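# Stand a fallen gift box upright and open its lid

## Task

A closed gift box is lying on one of its sides on the table. Turn it so it rests on its base, then open it until the lid is roughly upright or tipped back beyond upright. Concealed magnets keep the lid's flap closed, so it needs a deliberate pull.

## Robot and tools

Robot: two arms, left_arm and right_arm, each with a two-finger gripper. Base positions in the scene frame are left_arm (+0.018, +0.356, 0) m, quat_wxyz (+1.000, 0, 0, +0.012), and right_arm (-0.053, -0.320, 0) m, quat_wxyz (+1.000, 0, 0, +0.007). A camera stand sits behind the arms.

Frames: the scene frame has its origin at table height, halfway between the nominal bases, +z up, +x outward over the table, and left_arm on the +y side (arm names do not match image sides). Each arm reports its hand pose, velocities and targets in its own base frame; fixed cameras and the table use the scene frame. A gripper's fingers point along its +z and close along its y. end_effector_position is the spot between the pads, roughly 1 cm short of the tips. Reported poses may be off by a few cm, more at long reach.

Row layout (shared by execute_actions and move): one flat list of 14 numbers in [-1, 1] covering both arms: dx, dy, dz, rx, ry, rz, opening for left_arm, then those 7 for right_arm. The first six of each arm are an offset, not a pose: measured from that arm's Hand target as it stood when the action or move began, along that arm's base axes, turning about the Hand target position. Scale: 1.0 equals 0.6 m or 180 degrees; rx, ry, rz form a single rotation vector. A translation longer than 1.0 gets shortened. Opening is absolute: +1 fully open (0.094 m), -1 closed. Sending all six pose zeros re-asks for the current Hand target; always resend the desired opening, since 0 is itself a command (half open).

execute_actions(actions, cameras): actions is a list of actions; each is up to 15 rows, one per 1/30 s step; a short action repeats its last row to fill 15. Every row counts from the action's start pose, not the previous row, and each new action starts fresh, so repeating an offset keeps moving. An empty list returns images and the full state. cameras: names, ["all"], or []; an unknown name voids the call.

move(target, speed, blend, opening_speed, grip_force, blocking, cameras): target is one 14-number row or up to 15 rows; all rows are offsets from the same starting Hand targets. speed is top path speed in m/s, 0.002 to 4.3, default 0.25 (rotation up to twice that in rad/s), one value or one per target. blend in m rounds corners in a list; 0 stops at each. opening_speed: rate on the -1..+1 scale per second, at least 0.2; use it to close gently. grip_force: newtons per pad, 10 to 50 (full), one value or one per arm; it persists; lower forces close slowly. blocking=false returns after about 0.5 s while the move continues. Paths are straight, don't avoid obstacles or the other arm, last 0.5 to 10 s, and lag more when fast. Avoid paths passing near an arm's own base. The result adds a move: line (done, off_target, moving, held, fault) plus limits such as paced (pose clipped) or held (steps withheld).

wait(seconds 0 to 10, cameras): runs the scene holding the last commands. stop(cameras): brakes a running move. zoom_image(camera, region): camera is cam_low, cam_left_wrist or cam_right_wrist; region [x0, y0, x1, y1] in pixels of its latest image, at most 504 by 504. finished_scene(scene): ends the current scene, scene number 1 or 2; irreversible, and the box must stay upright and open with the robot let go.

Cameras: cam_low, cam_left_wrist, cam_right_wrist, each 896x504.

Result lines: end_effector_position (m) and end_effector_quat_wxyz per arm in its base frame; Hand target (last commanded pose after clipping; next offsets start here); Tool commands; grip_measured (opening on the -1..+1 scale, reads a little wide when empty, narrower than a gripped part by up to about 0.064); grip_effort_nm (gripper motor effort, negative closing, not pad force, never fully returns to zero); Joint positions (last entry is opening in m); joint torques (include arm weight; entries 3 and 4 wrap at ±28 N m); Joint velocities (may say within noise or be omitted); motor temperatures, with MOTOR HOT above 85 °C and an OVER-TEMPERATURE FAULT at 100 °C, when that arm goes limp for 30 to 60 s or more.

Behaviour: orientation commands are clipped to within 40 degrees of the current one per step. Grippers often stop a few cm short from friction and weight; a fresh command (even zeros) re-requests the target, or send the missing distance. A blocked arm keeps pushing until commanded back past its gripper. Holding loads, stretched arms or unreachable targets heat motors.

Avoid: letting the box fall or leaving it off the table (fails the task), dropping it or releasing it while moving, slamming or fast hard contact, hitting fixed or heavy things, and any contact or squeeze between the two arms or their grippers, which can end the scene. Prefer smooth, moderate motions.

Each tool is called after ">>>" as a command line: name --argument value for each argument, lists and objects as JSON in quotes; but a table of rows of numbers goes row by row, as --pt "numbers of a row", without its own name.

## Session

>>> execute_actions --actions '[]'

Scene clock: 0.00 s.
left_arm: end_effector_position=(+0.2283, +0.2040, +0.2358) grip_measured=+1.000 grip_effort_nm=n/a end_effector_quat_wxyz=(+0.307, -0.003, +0.929, -0.206) | right_arm: end_effector_position=(+0.5768, +0.2968, +0.2498) grip_measured=+1.000 grip_effort_nm=n/a end_effector_quat_wxyz=(+0.309, -0.477, +0.789, +0.233)
Joint positions: left_arm=[1.127 1.162 0.979 -1.522 0.748 1.173 0.094] | right_arm=[0.33 1.714 1.55 -0.82 -0.572 -0.58 0.094]
Joint velocities: within noise
Joint torques (N m): no reading
Motor temperatures (°C): left_arm=[23 24 24 23 23 22 20] | right_arm=[24 24 26 21 21 20 21]
Heat: left arm: hottest shoulder 24 °C; right arm: hottest elbow 26 °C.
Hand target: left_arm +0.2317, +0.2109, +0.2480; +0.314, +0.003, +0.930, -0.191 | right_arm +0.5833, +0.2990, +0.2604; +0.320, -0.478, +0.785, +0.231
Tool commands: left_gripper/opening=+1.0 right_gripper/opening=+1.0

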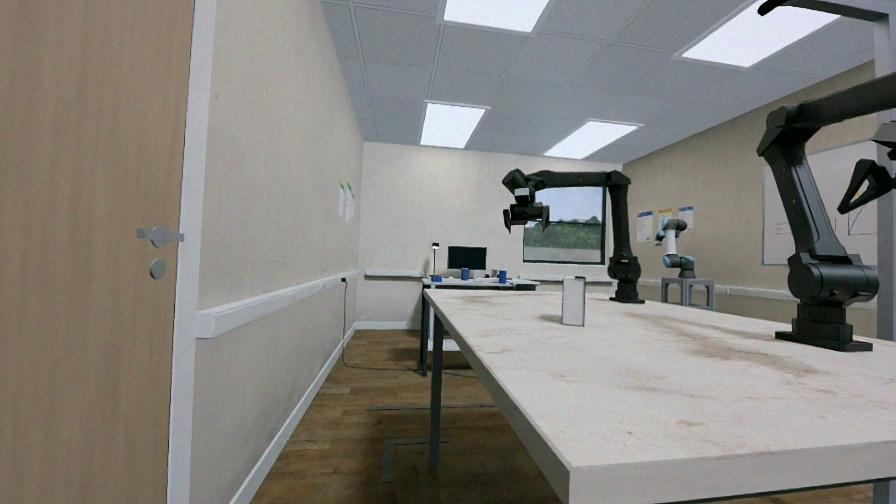

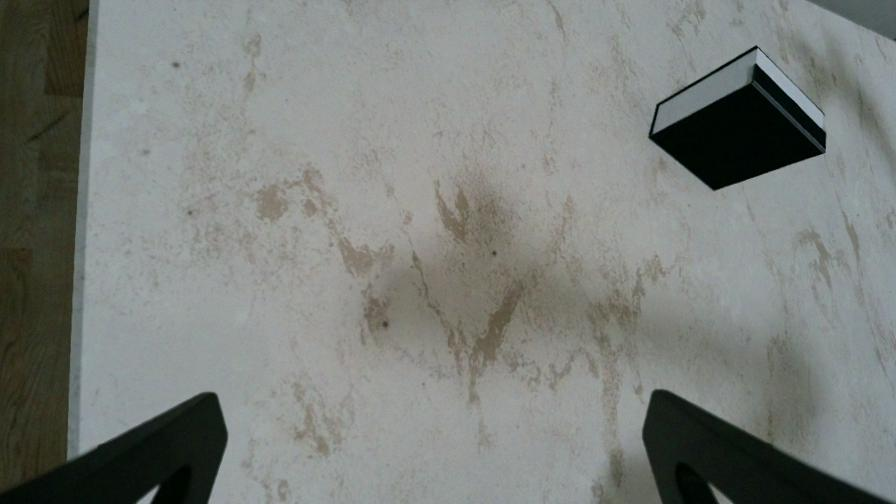

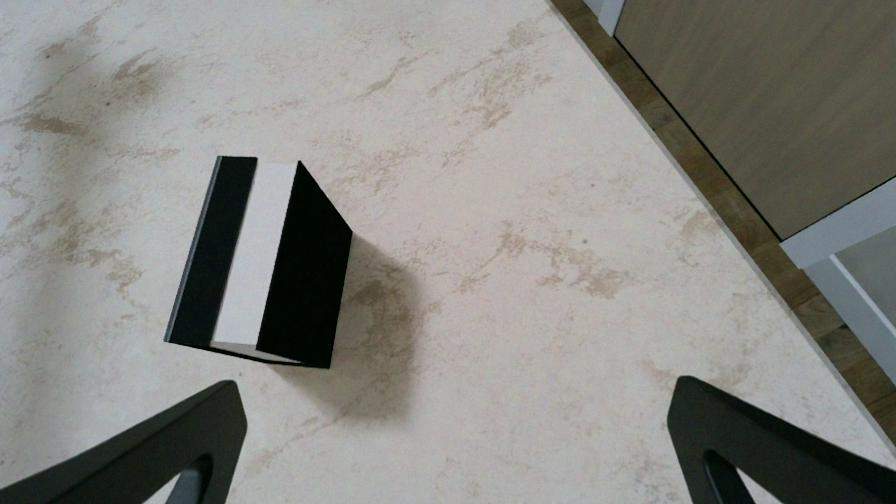

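>>> zoom_image --camera "cam_right_wrist" --region '[120, 120, 420, 400]'

>>> zoom_image --camera "cam_left_wrist" --region '[620, 20, 860, 220]'

>>> zoom_image --camera "cam_low" --region '[500, 250, 660, 350]'

Scaled by 1.680.

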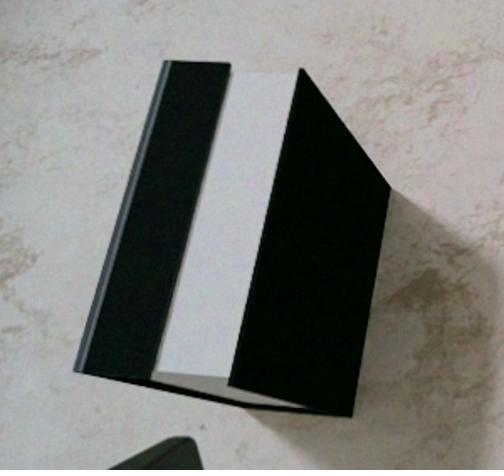

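Scaled by 2.100.

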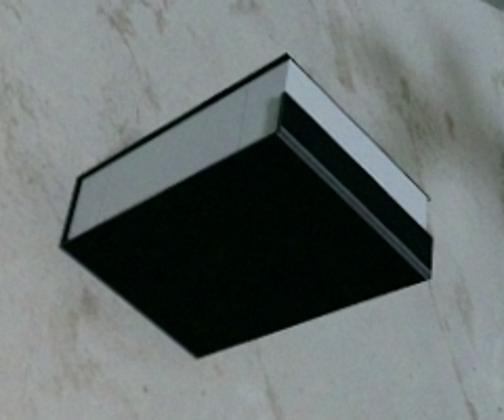

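Scaled by 3.150.

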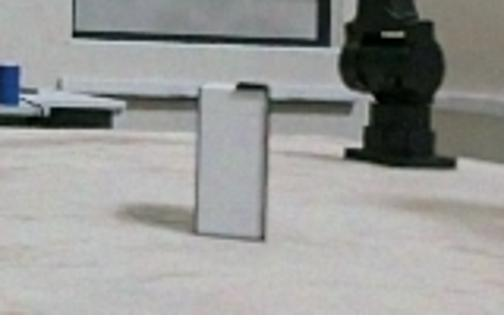

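>>> zoom_image --camera "cam_low" --region '[480, 150, 660, 310]'

>>> zoom_image --camera "cam_low" --region '[740, 60, 896, 360]'

>>> zoom_image --camera "cam_right_wrist" --region '[0, 340, 300, 504]'

Scaled by 2.800.

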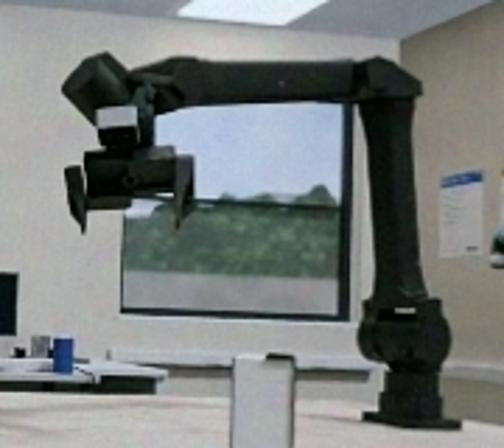

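Scaled by 1.680.

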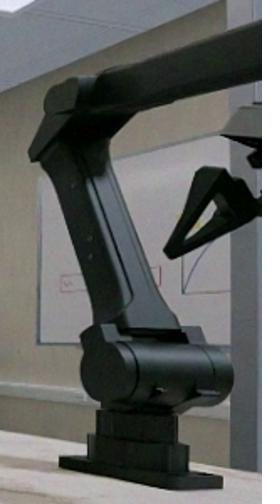

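Scaled by 1.680.

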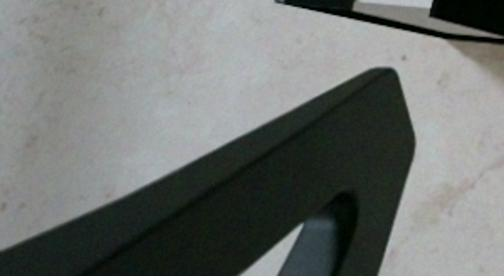

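>>> move --target '[0,0,0,0,0,0,1, -0.239,0.0667,-0.1607,0.0334,-0.0386,-0.0294,1]' --cameras '["all"]'

Scene clock: 32.63 s.
left_arm: end_effector_position=(+0.2283, +0.2040, +0.2358) grip_measured=+1.000 grip_effort_nm=-0.01 end_effector_quat_wxyz=(+0.307, -0.003, +0.929, -0.206) | right_arm: end_effector_position=(+0.4448, +0.3370, +0.1577) grip_measured=+1.000 grip_effort_nm=0.02 end_effector_quat_wxyz=(+0.392, -0.438, +0.777, +0.225)
Joint positions: left_arm=[1.127 1.162 0.979 -1.522 0.748 1.173 0.094] | right_arm=[0.526 1.474 0.905 -0.129 -0.403 -0.31 0.094]
Joint torques (N m): left_arm=[-1.61 -8.12 12.41 0.53 0.49 0.03] | right_arm=[1.73 -12.75 8.39 2.66 -0.08 0.02]
Motor temperatures (°C): left_arm=[23 25 30 23 23 22 20] | right_arm=[24 26 34 21 21 20 20]
Heat: left arm: hottest elbow 30 °C; right arm: hottest elbow 34 °C.
Hand target: left_arm +0.2317, +0.2109, +0.2480; +0.314, +0.003, +0.930, -0.191 | right_arm +0.4399, +0.3390, +0.1640; +0.402, -0.437, +0.772, +0.227
Off the commanded pose: left_arm 0.014 m, 2 deg | right_arm 0.008 m, 1 deg.
move: off_target (left_arm)

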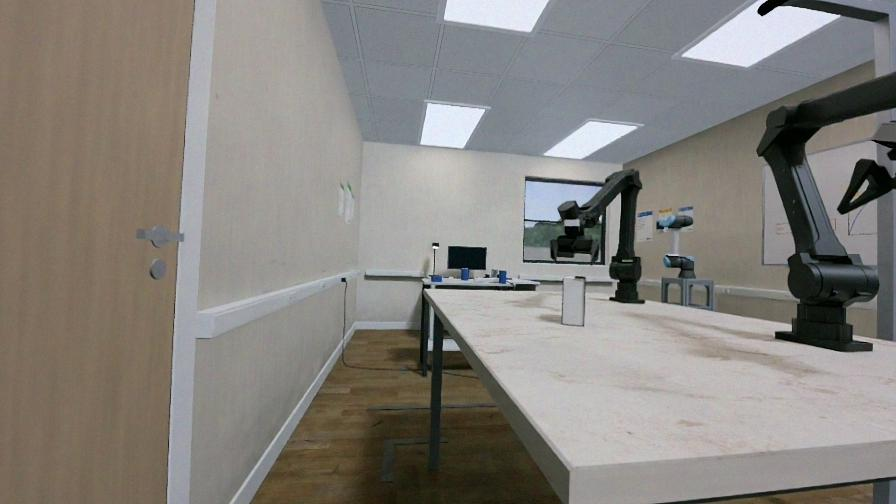

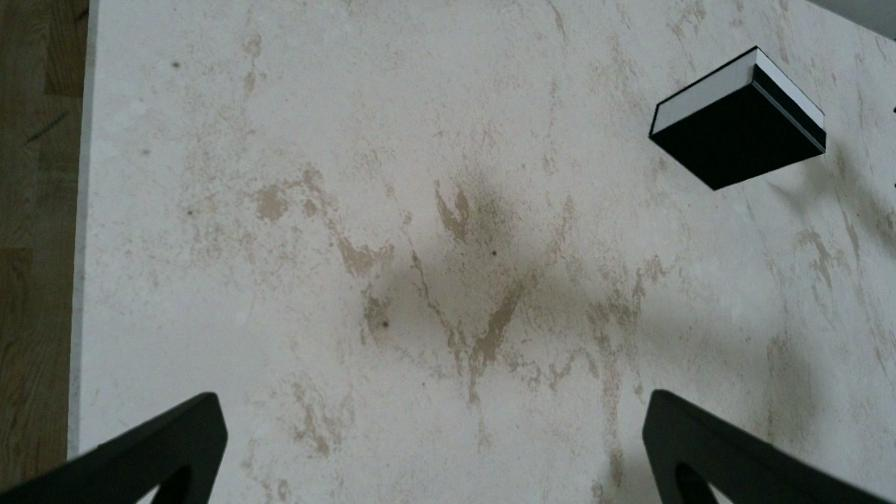

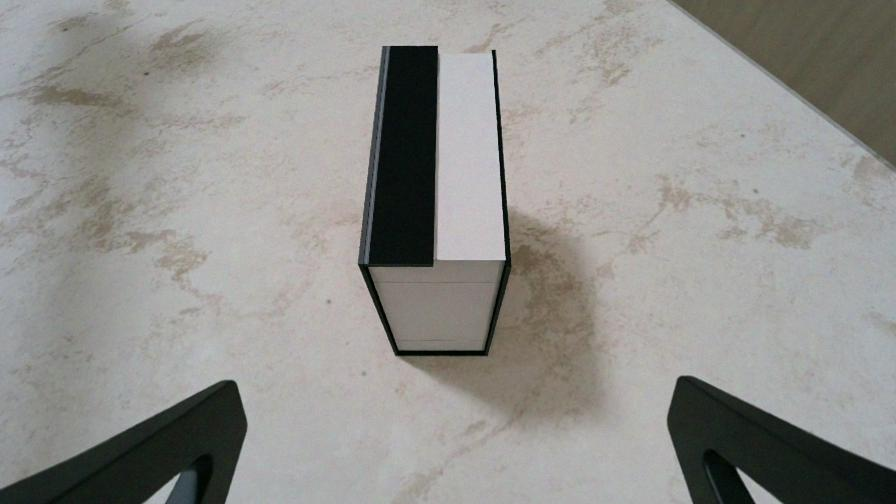

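>>> zoom_image --camera "cam_right_wrist" --region '[340, 230, 540, 370]'

>>> zoom_image --camera "cam_right_wrist" --region '[350, 30, 530, 280]'

Scaled by 2.520.

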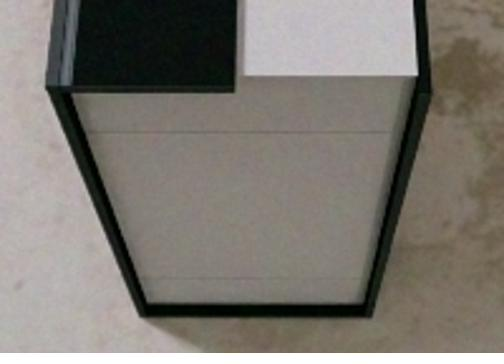

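Scaled by 2.016.

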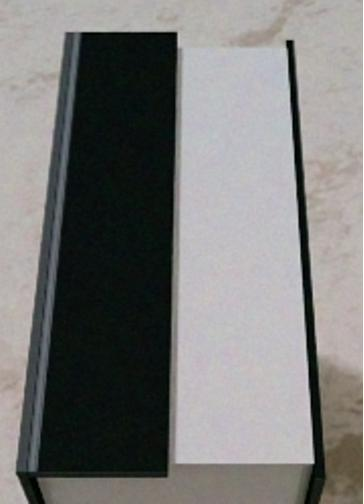

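>>> move --target '[0,0,0,0,0,0,1, 0.0993,0.17,0.0717,-0.2630,0.1552,0.0050,1]' --cameras '["cam_right_wrist", "cam_low"]'

Scene clock: 41.93 s.
left_arm: end_effector_position=(+0.2283, +0.2040, +0.2358) grip_measured=+1.000 grip_effort_nm=-0.01 end_effector_quat_wxyz=(+0.307, -0.003, +0.929, -0.206) | right_arm: end_effector_position=(+0.4921, +0.4298, +0.2069) grip_measured=+1.000 grip_effort_nm=0.02 end_effector_quat_wxyz=(-0.006, -0.501, +0.865, +0.001)
Joint positions: left_arm=[1.127 1.162 0.979 -1.522 0.748 1.173 0.094] | right_arm=[0.718 2.114 2.206 -1.674 -0.004 -0.332 0.094]
Joint torques (N m): left_arm=[-1.61 -8.12 12.41 0.54 0.49 0.04] | right_arm=[1.55 -18.2 15.21 -0.1 0.12 0.02]
Heat: left arm: hottest elbow 31 °C; right arm: hottest elbow 34 °C.
Hand target: left_arm +0.2317, +0.2109, +0.2480; +0.314, +0.003, +0.930, -0.191 | right_arm +0.4996, +0.4411, +0.2071; +0.000, -0.500, +0.866, +0.000
Off the commanded pose: left_arm 0.014 m, 2 deg | right_arm 0.014 m, 1 deg.
move: off_target (left_arm, right_arm)
Images, in order (width x height): cam_low 896x504, cam_right_wrist 896x504.

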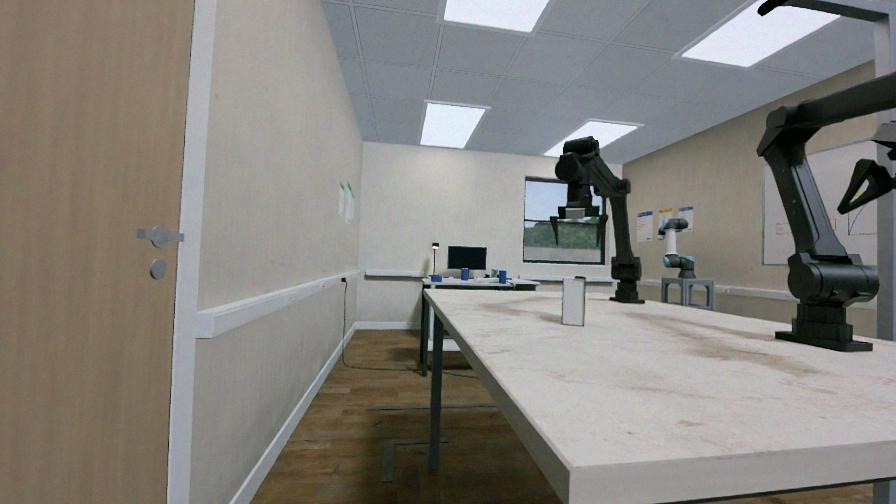

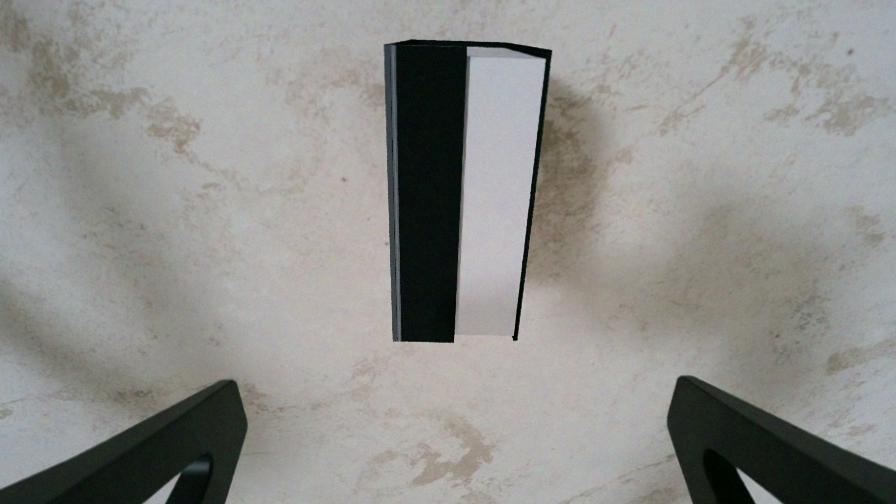

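>>> move --target '[0,0,0,0,0,0,1, 0.0132,0.0193,-0.1985,0,0,-0.0089,1]' --cameras '["cam_right_wrist"]' --speed 0.2

Scene clock: 45.23 s.
left_arm: end_effector_position=(+0.2283, +0.2040, +0.2358) grip_measured=+1.000 grip_effort_nm=-0.01 end_effector_quat_wxyz=(+0.307, -0.003, +0.929, -0.206) | right_arm: end_effector_position=(+0.5096, +0.4459, +0.1028) grip_measured=+1.000 grip_effort_nm=0.02 end_effector_quat_wxyz=(+0.004, -0.487, +0.873, +0.003)
Joint positions: left_arm=[1.127 1.162 0.979 -1.522 0.748 1.173 0.094] | right_arm=[0.719 2.187 2.057 -1.432 -0.004 -0.299 0.094]
Joint torques (N m): left_arm=[-1.55 -8.23 12.38 0.53 0.48 0.03] | right_arm=[1.85 -20.31 9.77 0.92 0.12 -0.01]
Heat: left arm: hottest elbow 31 °C; right arm: hottest elbow 35 °C.
Hand target: left_arm +0.2317, +0.2109, +0.2480; +0.314, +0.003, +0.930, -0.191 | right_arm +0.5074, +0.4526, +0.0880; +0.000, -0.488, +0.873, +0.000
Off the commanded pose: left_arm 0.014 m, 2 deg | right_arm 0.016 m, 1 deg.
move: off_target (left_arm, right_arm)
Images, in order (width x height): cam_right_wrist 896x504.

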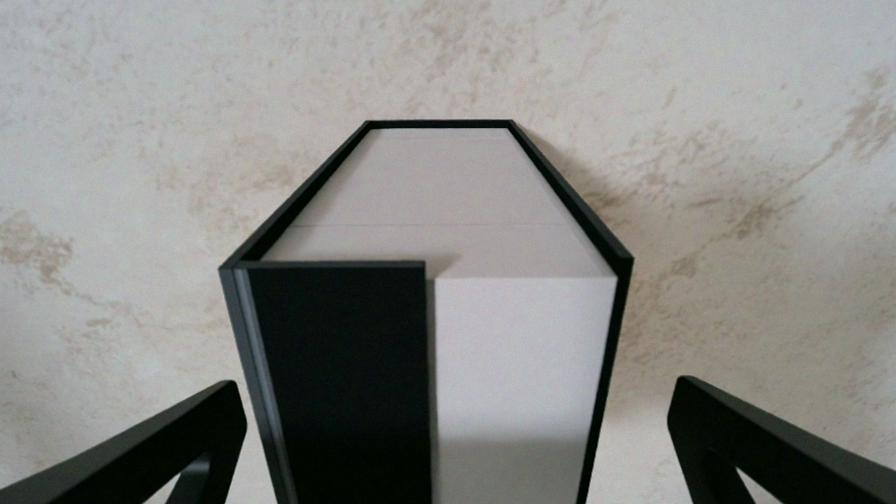

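>>> move --pt "0 0 0 0 0 0 1 -0.0122 -0.0083 -0.0247 0 0 0 1" --pt "0 0 0 0 0 0 1 -0.0122 -0.0083 -0.0247 0 0 0 -0.1" --cameras '["cam_right_wrist"]' --speed 0.2 --grip_force 35

Scene clock: 50.50 s.
left_arm: end_effector_position=(+0.2283, +0.2040, +0.2358) grip_measured=+1.000 grip_effort_nm=-0.01 end_effector_quat_wxyz=(+0.307, -0.003, +0.929, -0.206) | right_arm: end_effector_position=(+0.5047, +0.4444, +0.0810) grip_measured=+0.106 grip_effort_nm=-0.69 end_effector_quat_wxyz=(+0.002, -0.487, +0.873, +0.002)
Joint positions: left_arm=[1.127 1.162 0.979 -1.522 0.748 1.173 0.094] | right_arm=[0.722 2.187 2 -1.379 -0.004 -0.296 0.052]
Joint torques (N m): left_arm=[-1.44 -8.12 12.38 0.53 0.48 0.03] | right_arm=[1.73 -21.42 8.47 0.92 0.11 0]
Heat: left arm: hottest elbow 31 °C; right arm: hottest elbow 35 °C.
Hand target: left_arm +0.2317, +0.2109, +0.2480; +0.314, +0.003, +0.930, -0.191 | right_arm +0.5001, +0.4477, +0.0731; +0.000, -0.488, +0.873, +0.000
Off the commanded pose: left_arm 0.014 m, 2 deg | right_arm 0.010 m, 0 deg.
grip_force (N): 35, 35
move: off_target (left_arm)
Images, in order (width x height): cam_right_wrist 896x504.

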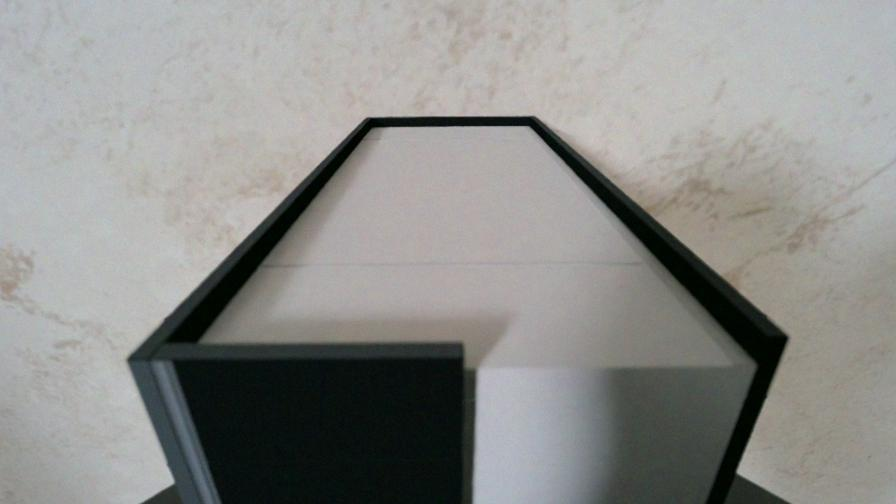

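>>> move --pt "0 0 0 0 0 0 1 0 0 0.1333 0 0 0 -0.1" --pt "0 0 0 0 0 0 1 -0.1178 -0.2198 0.1417 0 0 -0.624 -0.1" --cameras '["cam_right_wrist","cam_low"]' --speed '[0.2, 0.35]' --blend '[0.03, 0]'

Scene clock: 61.10 s.
left_arm: end_effector_position=(+0.2283, +0.2040, +0.2358) grip_measured=+1.000 grip_effort_nm=-0.01 end_effector_quat_wxyz=(+0.307, -0.003, +0.929, -0.206) | right_arm: end_effector_position=(+0.4277, +0.3204, +0.1478) grip_measured=+0.104 grip_effort_nm=-0.73 end_effector_quat_wxyz=(-0.008, +0.446, +0.895, -0.012)
Joint positions: left_arm=[1.127 1.162 0.979 -1.522 0.748 1.173 0.094] | right_arm=[0.643 1.79 1.553 -1.363 -0.003 1.567 0.052]
Joint torques (N m): left_arm=[-1.55 -8.06 12.41 0.53 0.48 0.04] | right_arm=[0.38 -18.2 8.43 0.75 0.24 -0.01]
Motor temperatures (°C): left_arm=[23 25 32 23 23 22 20] | right_arm=[24 31 34 21 21 20 21]
Heat: left arm: hottest elbow 32 °C; right arm: hottest elbow 34 °C.
Hand target: left_arm +0.2317, +0.2109, +0.2480; +0.314, +0.003, +0.930, -0.191 | right_arm +0.4294, +0.3158, +0.1581; +0.000, +0.453, +0.891, +0.000
Off the commanded pose: left_arm 0.014 m, 2 deg | right_arm 0.011 m, 2 deg.
grip_force (N): 35, 35
move: off_target (left_arm, right_arm)
Images, in order (width x height): cam_low 896x504, cam_right_wrist 896x504.

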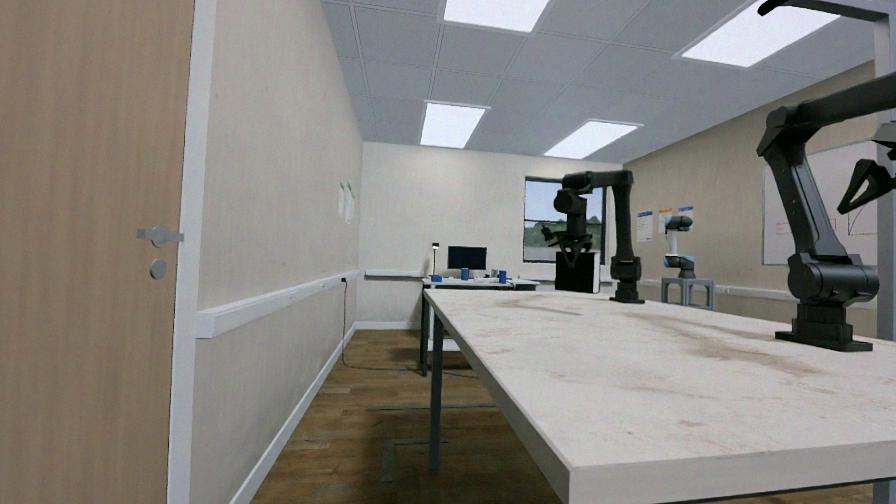

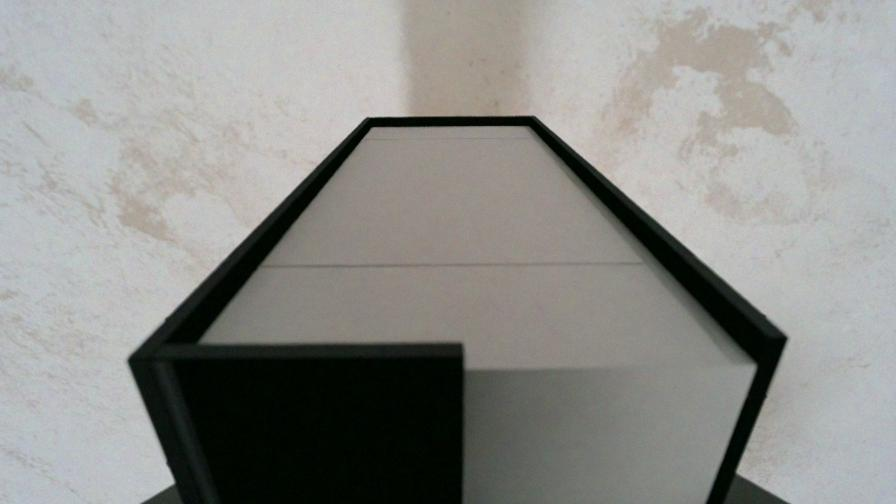

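>>> move --target '[0,0,0,0,0,0,1, 0.0105,-0.0132,-0.130,0.2294,-0.3139,0,-0.1]' --cameras '["cam_right_wrist","cam_low"]' --speed 0.3

Scene clock: 65.37 s.
left_arm: end_effector_position=(+0.2283, +0.2040, +0.2358) grip_measured=+1.000 grip_effort_nm=-0.01 end_effector_quat_wxyz=(+0.307, -0.003, +0.929, -0.206) | right_arm: end_effector_position=(+0.4335, +0.3125, +0.0844) grip_measured=+0.104 grip_effort_nm=-0.74 end_effector_quat_wxyz=(+0.256, +0.370, +0.733, +0.510)
Joint positions: left_arm=[1.127 1.162 0.979 -1.522 0.748 1.173 0.094] | right_arm=[0.62 1.637 0.578 0.703 -0.017 1.568 0.052]
Joint torques (N m): left_arm=[-1.55 -8.06 12.4 0.53 0.48 0.04] | right_arm=[0.15 -9.35 6.05 3.23 -0.13 -0.19]
Heat: left arm: hottest elbow 32 °C; right arm: hottest elbow 34 °C.
Hand target: left_arm +0.2317, +0.2109, +0.2480; +0.314, +0.003, +0.930, -0.191 | right_arm +0.4357, +0.3079, +0.0801; +0.259, +0.371, +0.730, +0.512
Off the commanded pose: left_arm 0.014 m, 2 deg | right_arm 0.007 m, 1 deg.
grip_force (N): 35, 35
move: off_target (left_arm)
Images, in order (width x height): cam_low 896x504, cam_right_wrist 896x504.

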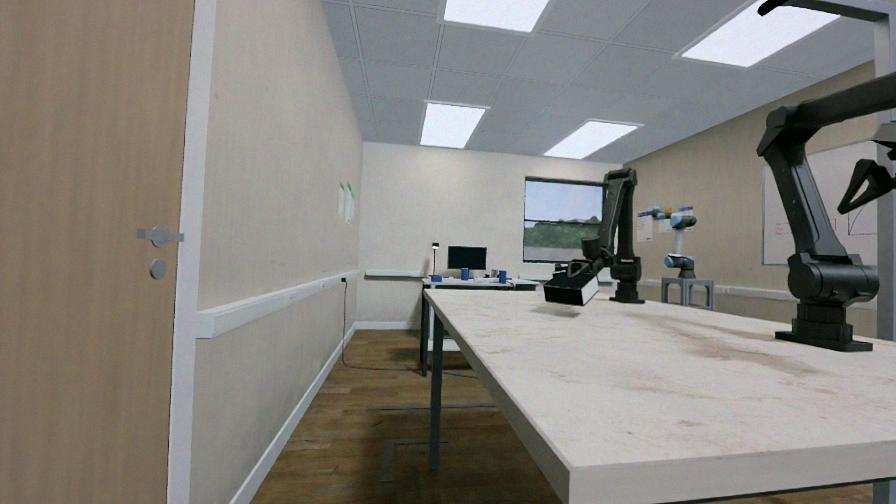

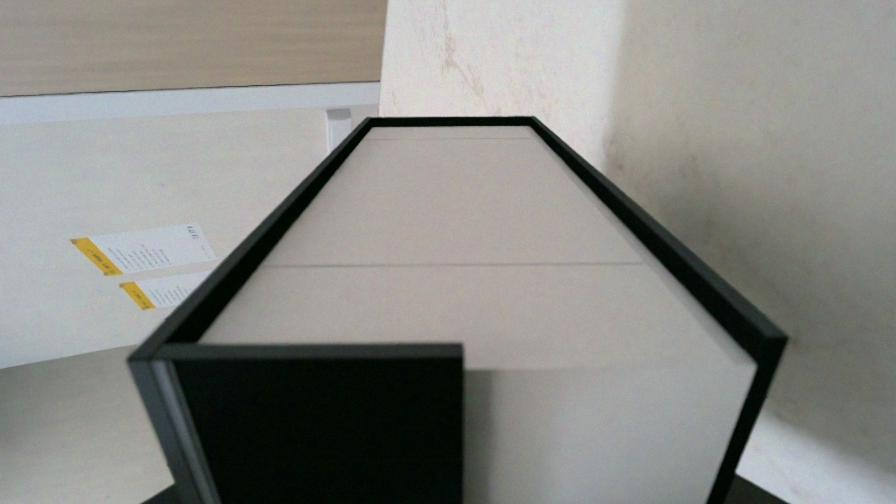

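>>> zoom_image --camera "cam_low" --region '[530, 220, 660, 330]'

Scaled by 3.877.

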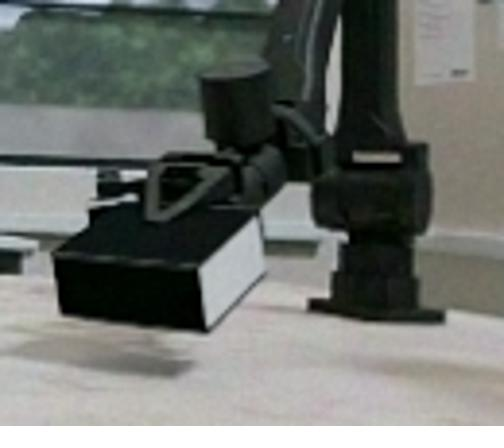

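>>> move --target '[0,0,0,0,0,0,1, 0,0,-0.0590,0.0164,-0.0224,0,-0.1]' --cameras '["cam_right_wrist","cam_low"]' --speed 0.08

>>> zoom_image --camera "cam_low" --region '[530, 220, 660, 330]'

Scene clock: 67.77 s.
left_arm: end_effector_position=(+0.2283, +0.2040, +0.2358) grip_measured=+1.000 grip_effort_nm=-0.01 end_effector_quat_wxyz=(+0.307, -0.003, +0.929, -0.206) | right_arm: end_effector_position=(+0.4345, +0.3131, +0.0486) grip_measured=+0.104 grip_effort_nm=-0.73 end_effector_quat_wxyz=(+0.272, +0.358, +0.710, +0.542)
Joint positions: left_arm=[1.127 1.162 0.979 -1.522 0.748 1.173 0.094] | right_arm=[0.619 1.828 0.556 1.004 -0.018 1.568 0.052]
Joint torques (N m): left_arm=[-1.55 -8 12.41 0.51 0.48 0.04] | right_arm=[0.15 -10.17 4.29 3.29 -0.14 -0.17]
Heat: left arm: hottest elbow 32 °C; right arm: hottest elbow 33 °C.
Hand target: left_arm +0.2317, +0.2109, +0.2480; +0.314, +0.003, +0.930, -0.191 | right_arm +0.4358, +0.3079, +0.0448; +0.275, +0.360, +0.707, +0.543
Off the commanded pose: left_arm 0.014 m, 2 deg | right_arm 0.007 m, 1 deg.
grip_force (N): 35, 35
move: off_target (left_arm)
Images, in order (width x height): cam_low 896x504, cam_right_wrist 896x504.

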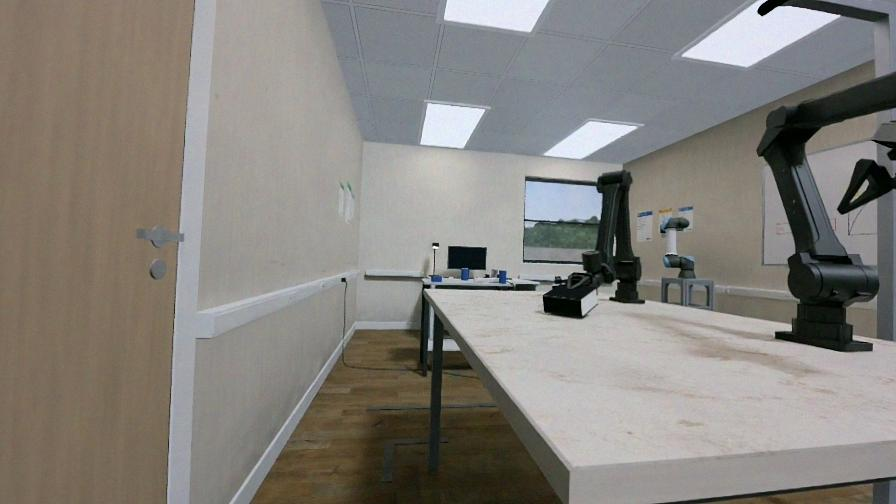

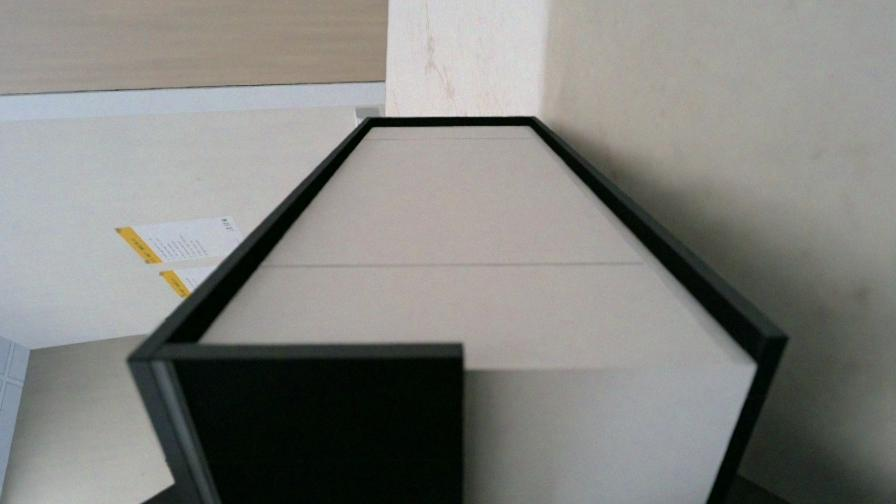

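Scaled by 3.877.

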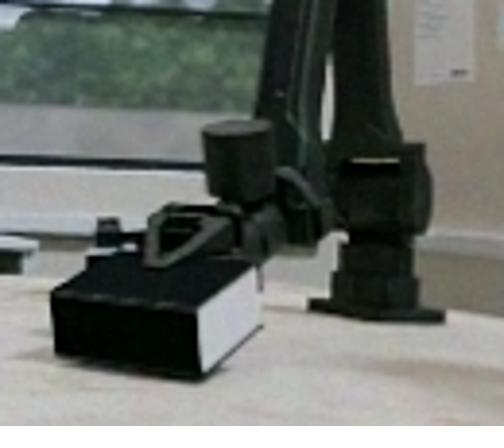

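>>> move --pt "0 0 0 0 0 0 1 0 0 -0.0060 0 0 0 -0.1" --pt "0 0 0 0 0 0 1 0 0 -0.0060 0 0 0 0.5" --cameras '["cam_right_wrist","cam_low"]' --speed 0.05 --opening_speed 0.35

>>> zoom_image --camera "cam_low" --region '[530, 220, 660, 330]'

Scene clock: 71.43 s.
left_arm: end_effector_position=(+0.2283, +0.2040, +0.2358) grip_measured=+1.000 grip_effort_nm=-0.01 end_effector_quat_wxyz=(+0.307, -0.003, +0.929, -0.206) | right_arm: end_effector_position=(+0.4346, +0.3133, +0.0467) grip_measured=+0.497 grip_effort_nm=0.14 end_effector_quat_wxyz=(+0.273, +0.357, +0.709, +0.544)
Joint positions: left_arm=[1.127 1.162 0.979 -1.522 0.748 1.173 0.094] | right_arm=[0.619 1.84 0.556 1.021 -0.018 1.568 0.07]
Joint torques (N m): left_arm=[-1.55 -8.06 12.42 0.54 0.48 0.04] | right_arm=[0.15 -10.17 4.25 3.11 -0.12 -0.17]
Heat: left arm: hottest elbow 33 °C; right arm: hottest elbow 33 °C.
Hand target: left_arm +0.2317, +0.2109, +0.2480; +0.314, +0.003, +0.930, -0.191 | right_arm +0.4358, +0.3080, +0.0413; +0.275, +0.359, +0.707, +0.543
Off the commanded pose: left_arm 0.014 m, 2 deg | right_arm 0.008 m, 0 deg.
grip_force (N): 35, 35
move: off_target (left_arm)
Images, in order (width x height): cam_low 896x504, cam_right_wrist 896x504.

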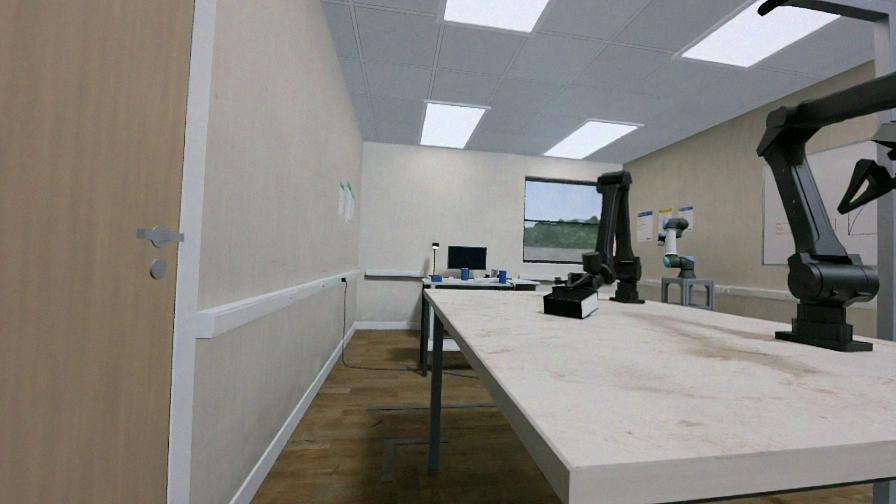

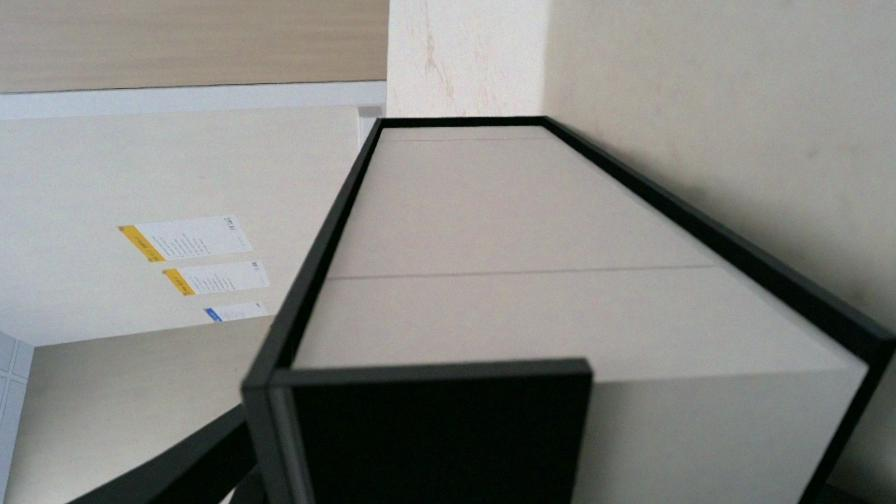

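Scaled by 3.877.

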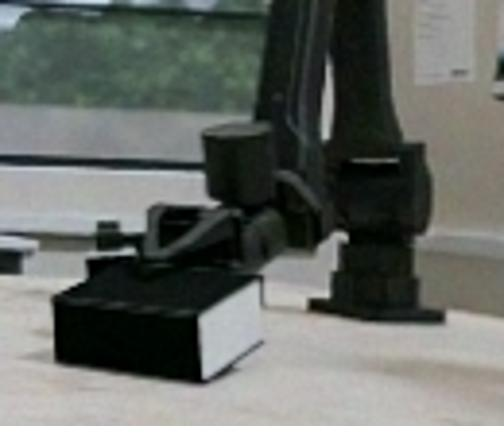

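>>> move --pt "0 0 0 0 0 0 1 -0.0671 -0.0494 -0.004 0 0 0 0.5" --pt "0 0 0 0 0 0 1 -0.1174 -0.0865 0.0 0 0 0 0.5" --cameras '["cam_right_wrist","cam_low"]' --speed '[0.06, 0.15]' --blend '[0.01, 0]'

>>> zoom_image --camera "cam_low" --region '[530, 220, 660, 330]'

Scene clock: 78.67 s.
left_arm: end_effector_position=(+0.2283, +0.2040, +0.2358) grip_measured=+1.000 grip_effort_nm=-0.01 end_effector_quat_wxyz=(+0.307, -0.003, +0.929, -0.206) | right_arm: end_effector_position=(+0.3670, +0.2624, +0.0379) grip_measured=+0.498 grip_effort_nm=0.14 end_effector_quat_wxyz=(+0.271, +0.359, +0.710, +0.541)
Joint positions: left_arm=[1.127 1.162 0.979 -1.522 0.748 1.173 0.094] | right_arm=[0.612 1.798 0.329 1.199 -0.026 1.568 0.07]
Joint torques (N m): left_arm=[-1.61 -8.18 12.41 0.53 0.49 0.04] | right_arm=[0.03 -9.64 1.74 2.66 -0.11 -0.2]
Heat: left arm: hottest elbow 33 °C; right arm: hottest elbow 32 °C.
Hand target: left_arm +0.2317, +0.2109, +0.2480; +0.314, +0.003, +0.930, -0.191 | right_arm +0.3653, +0.2560, +0.0411; +0.275, +0.360, +0.707, +0.543
Off the commanded pose: left_arm 0.014 m, 2 deg | right_arm 0.007 m, 1 deg.
grip_force (N): 35, 35
move: off_target (left_arm)
Images, in order (width x height): cam_low 896x504, cam_right_wrist 896x504.

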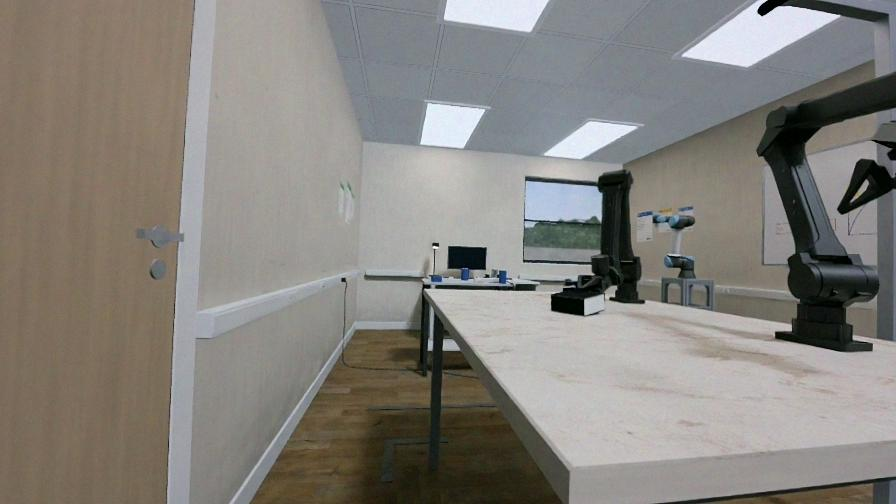

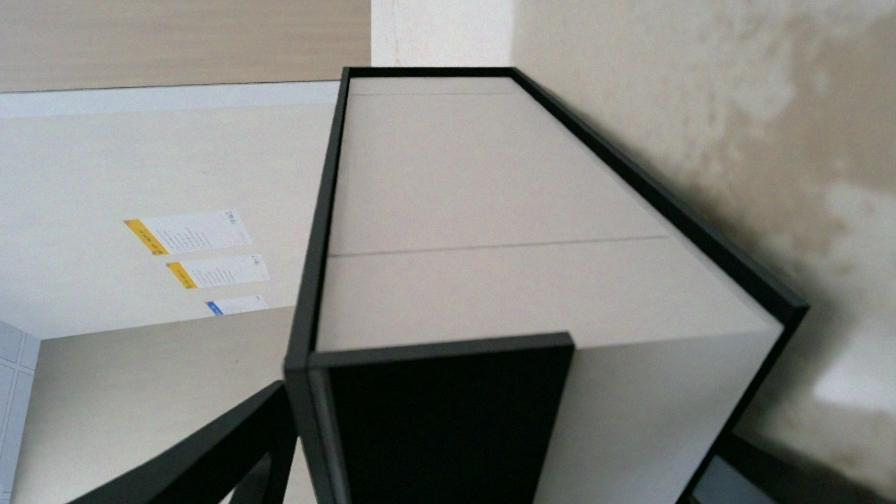

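Scaled by 3.877.

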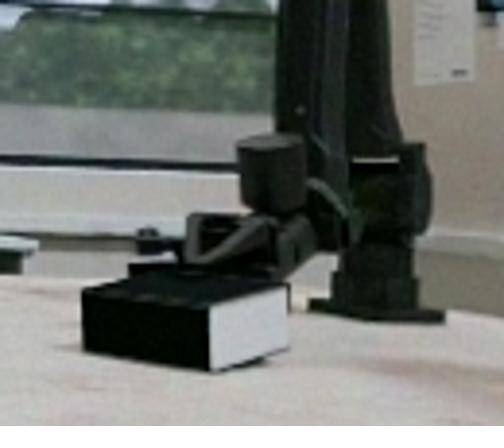

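>>> move --target '[0.1222,-0.9107,-0.1383,0.1396,0.0135,-0.2340,-1, 0,0,0,0,0,0,0.5]' --cameras '["all"]' --speed 0.35

Scene clock: 87.33 s.
left_arm: end_effector_position=(+0.2876, -0.3147, +0.1410) grip_measured=-0.996 grip_effort_nm=-0.20 end_effector_quat_wxyz=(+0.171, +0.403, +0.896, -0.077) | right_arm: end_effector_position=(+0.3670, +0.2624, +0.0380) grip_measured=+0.498 grip_effort_nm=0.14 end_effector_quat_wxyz=(+0.271, +0.359, +0.710, +0.542)
Joint positions: left_arm=[-0.827 1.285 0.906 -0.815 0.006 0.017 0] | right_arm=[0.612 1.798 0.329 1.199 -0.026 1.568 0.07]
Joint torques (N m): left_arm=[-1.85 -9.41 15.8 1.88 -0.11 -0.12] | right_arm=[0.15 -9.64 1.68 2.67 -0.12 -0.2]
Heat: left arm: hottest elbow 34 °C; right arm: hottest elbow 31 °C.
Hand target: left_arm +0.3050, -0.3354, +0.1651; +0.198, +0.397, +0.892, -0.088 | right_arm +0.3654, +0.2560, +0.0412; +0.275, +0.360, +0.707, +0.543
Off the commanded pose: left_arm 0.036 m, 3 deg | right_arm 0.007 m, 1 deg.
grip_force (N): 35, 35
move: off_target (left_arm)

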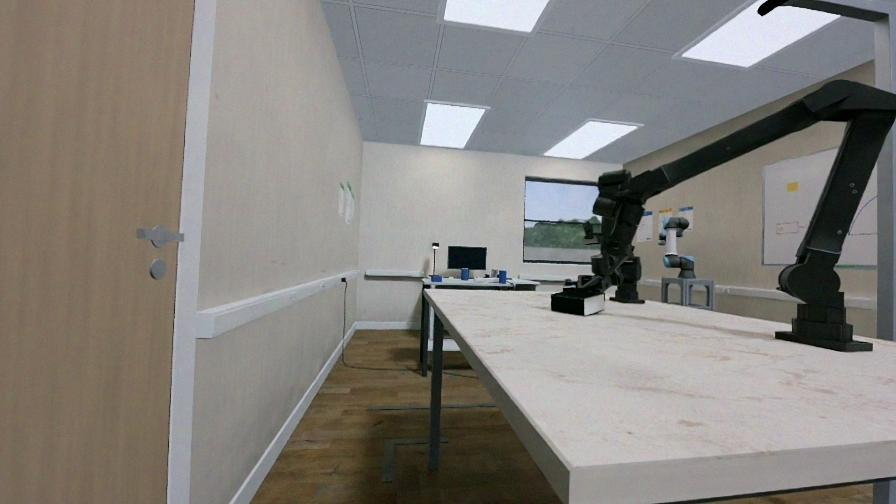

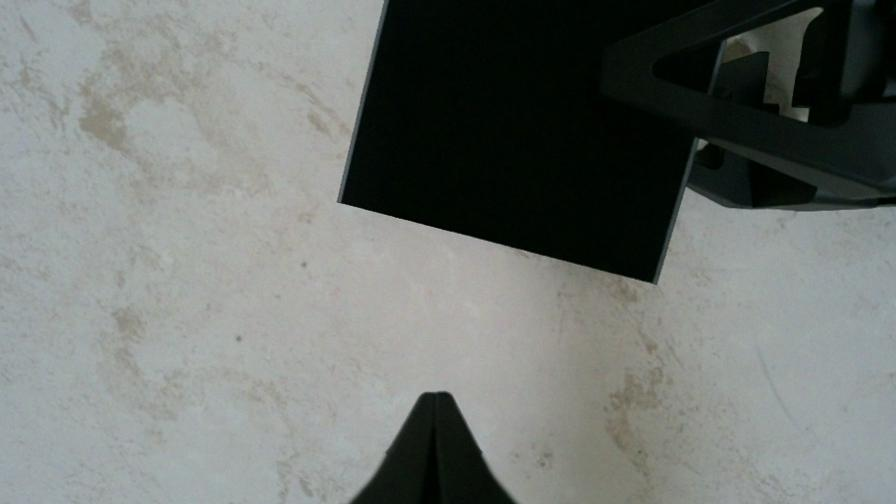

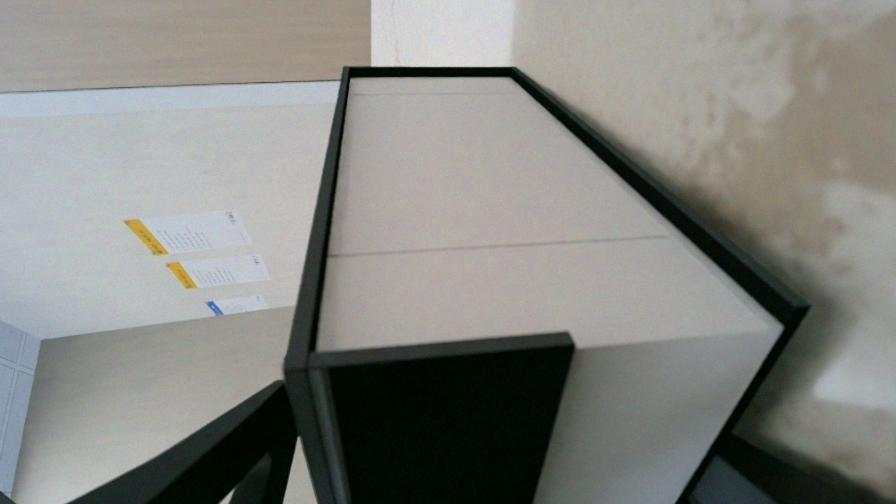

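>>> move --target '[0.1307,-0.1063,-0.0968,0,0,0,-1, 0,0,0,0,0,0,0.5]' --cameras '["cam_left_wrist"]' --speed 0.2

Scene clock: 91.53 s.
left_arm: end_effector_position=(+0.3600, -0.3798, +0.0857) grip_measured=-0.996 grip_effort_nm=-0.20 end_effector_quat_wxyz=(+0.167, +0.398, +0.899, -0.076) | right_arm: end_effector_position=(+0.3670, +0.2624, +0.0380) grip_measured=+0.498 grip_effort_nm=0.14 end_effector_quat_wxyz=(+0.271, +0.359, +0.710, +0.542)
Joint positions: left_arm=[-0.807 1.604 1.085 -0.683 0.013 0.025 0] | right_arm=[0.612 1.798 0.329 1.199 -0.026 1.568 0.07]
Joint torques (N m): left_arm=[-0.97 -14.62 14.75 2.28 0.11 0.11] | right_arm=[0.15 -9.64 1.69 2.67 -0.12 -0.2]
Heat: left arm: hottest elbow 34 °C; right arm: hottest elbow 31 °C.
Hand target: left_arm +0.3835, -0.3993, +0.1071; +0.198, +0.397, +0.892, -0.088 | right_arm +0.3654, +0.2560, +0.0412; +0.275, +0.360, +0.707, +0.543
Off the commanded pose: left_arm 0.037 m, 4 deg | right_arm 0.007 m, 1 deg.
grip_force (N): 35, 35
move: off_target (left_arm)
Images, in order (width x height): cam_left_wrist 896x504.

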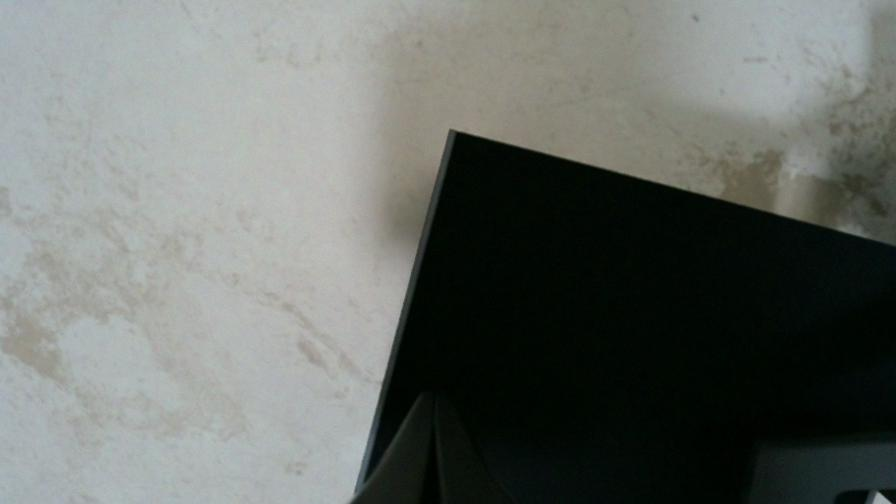

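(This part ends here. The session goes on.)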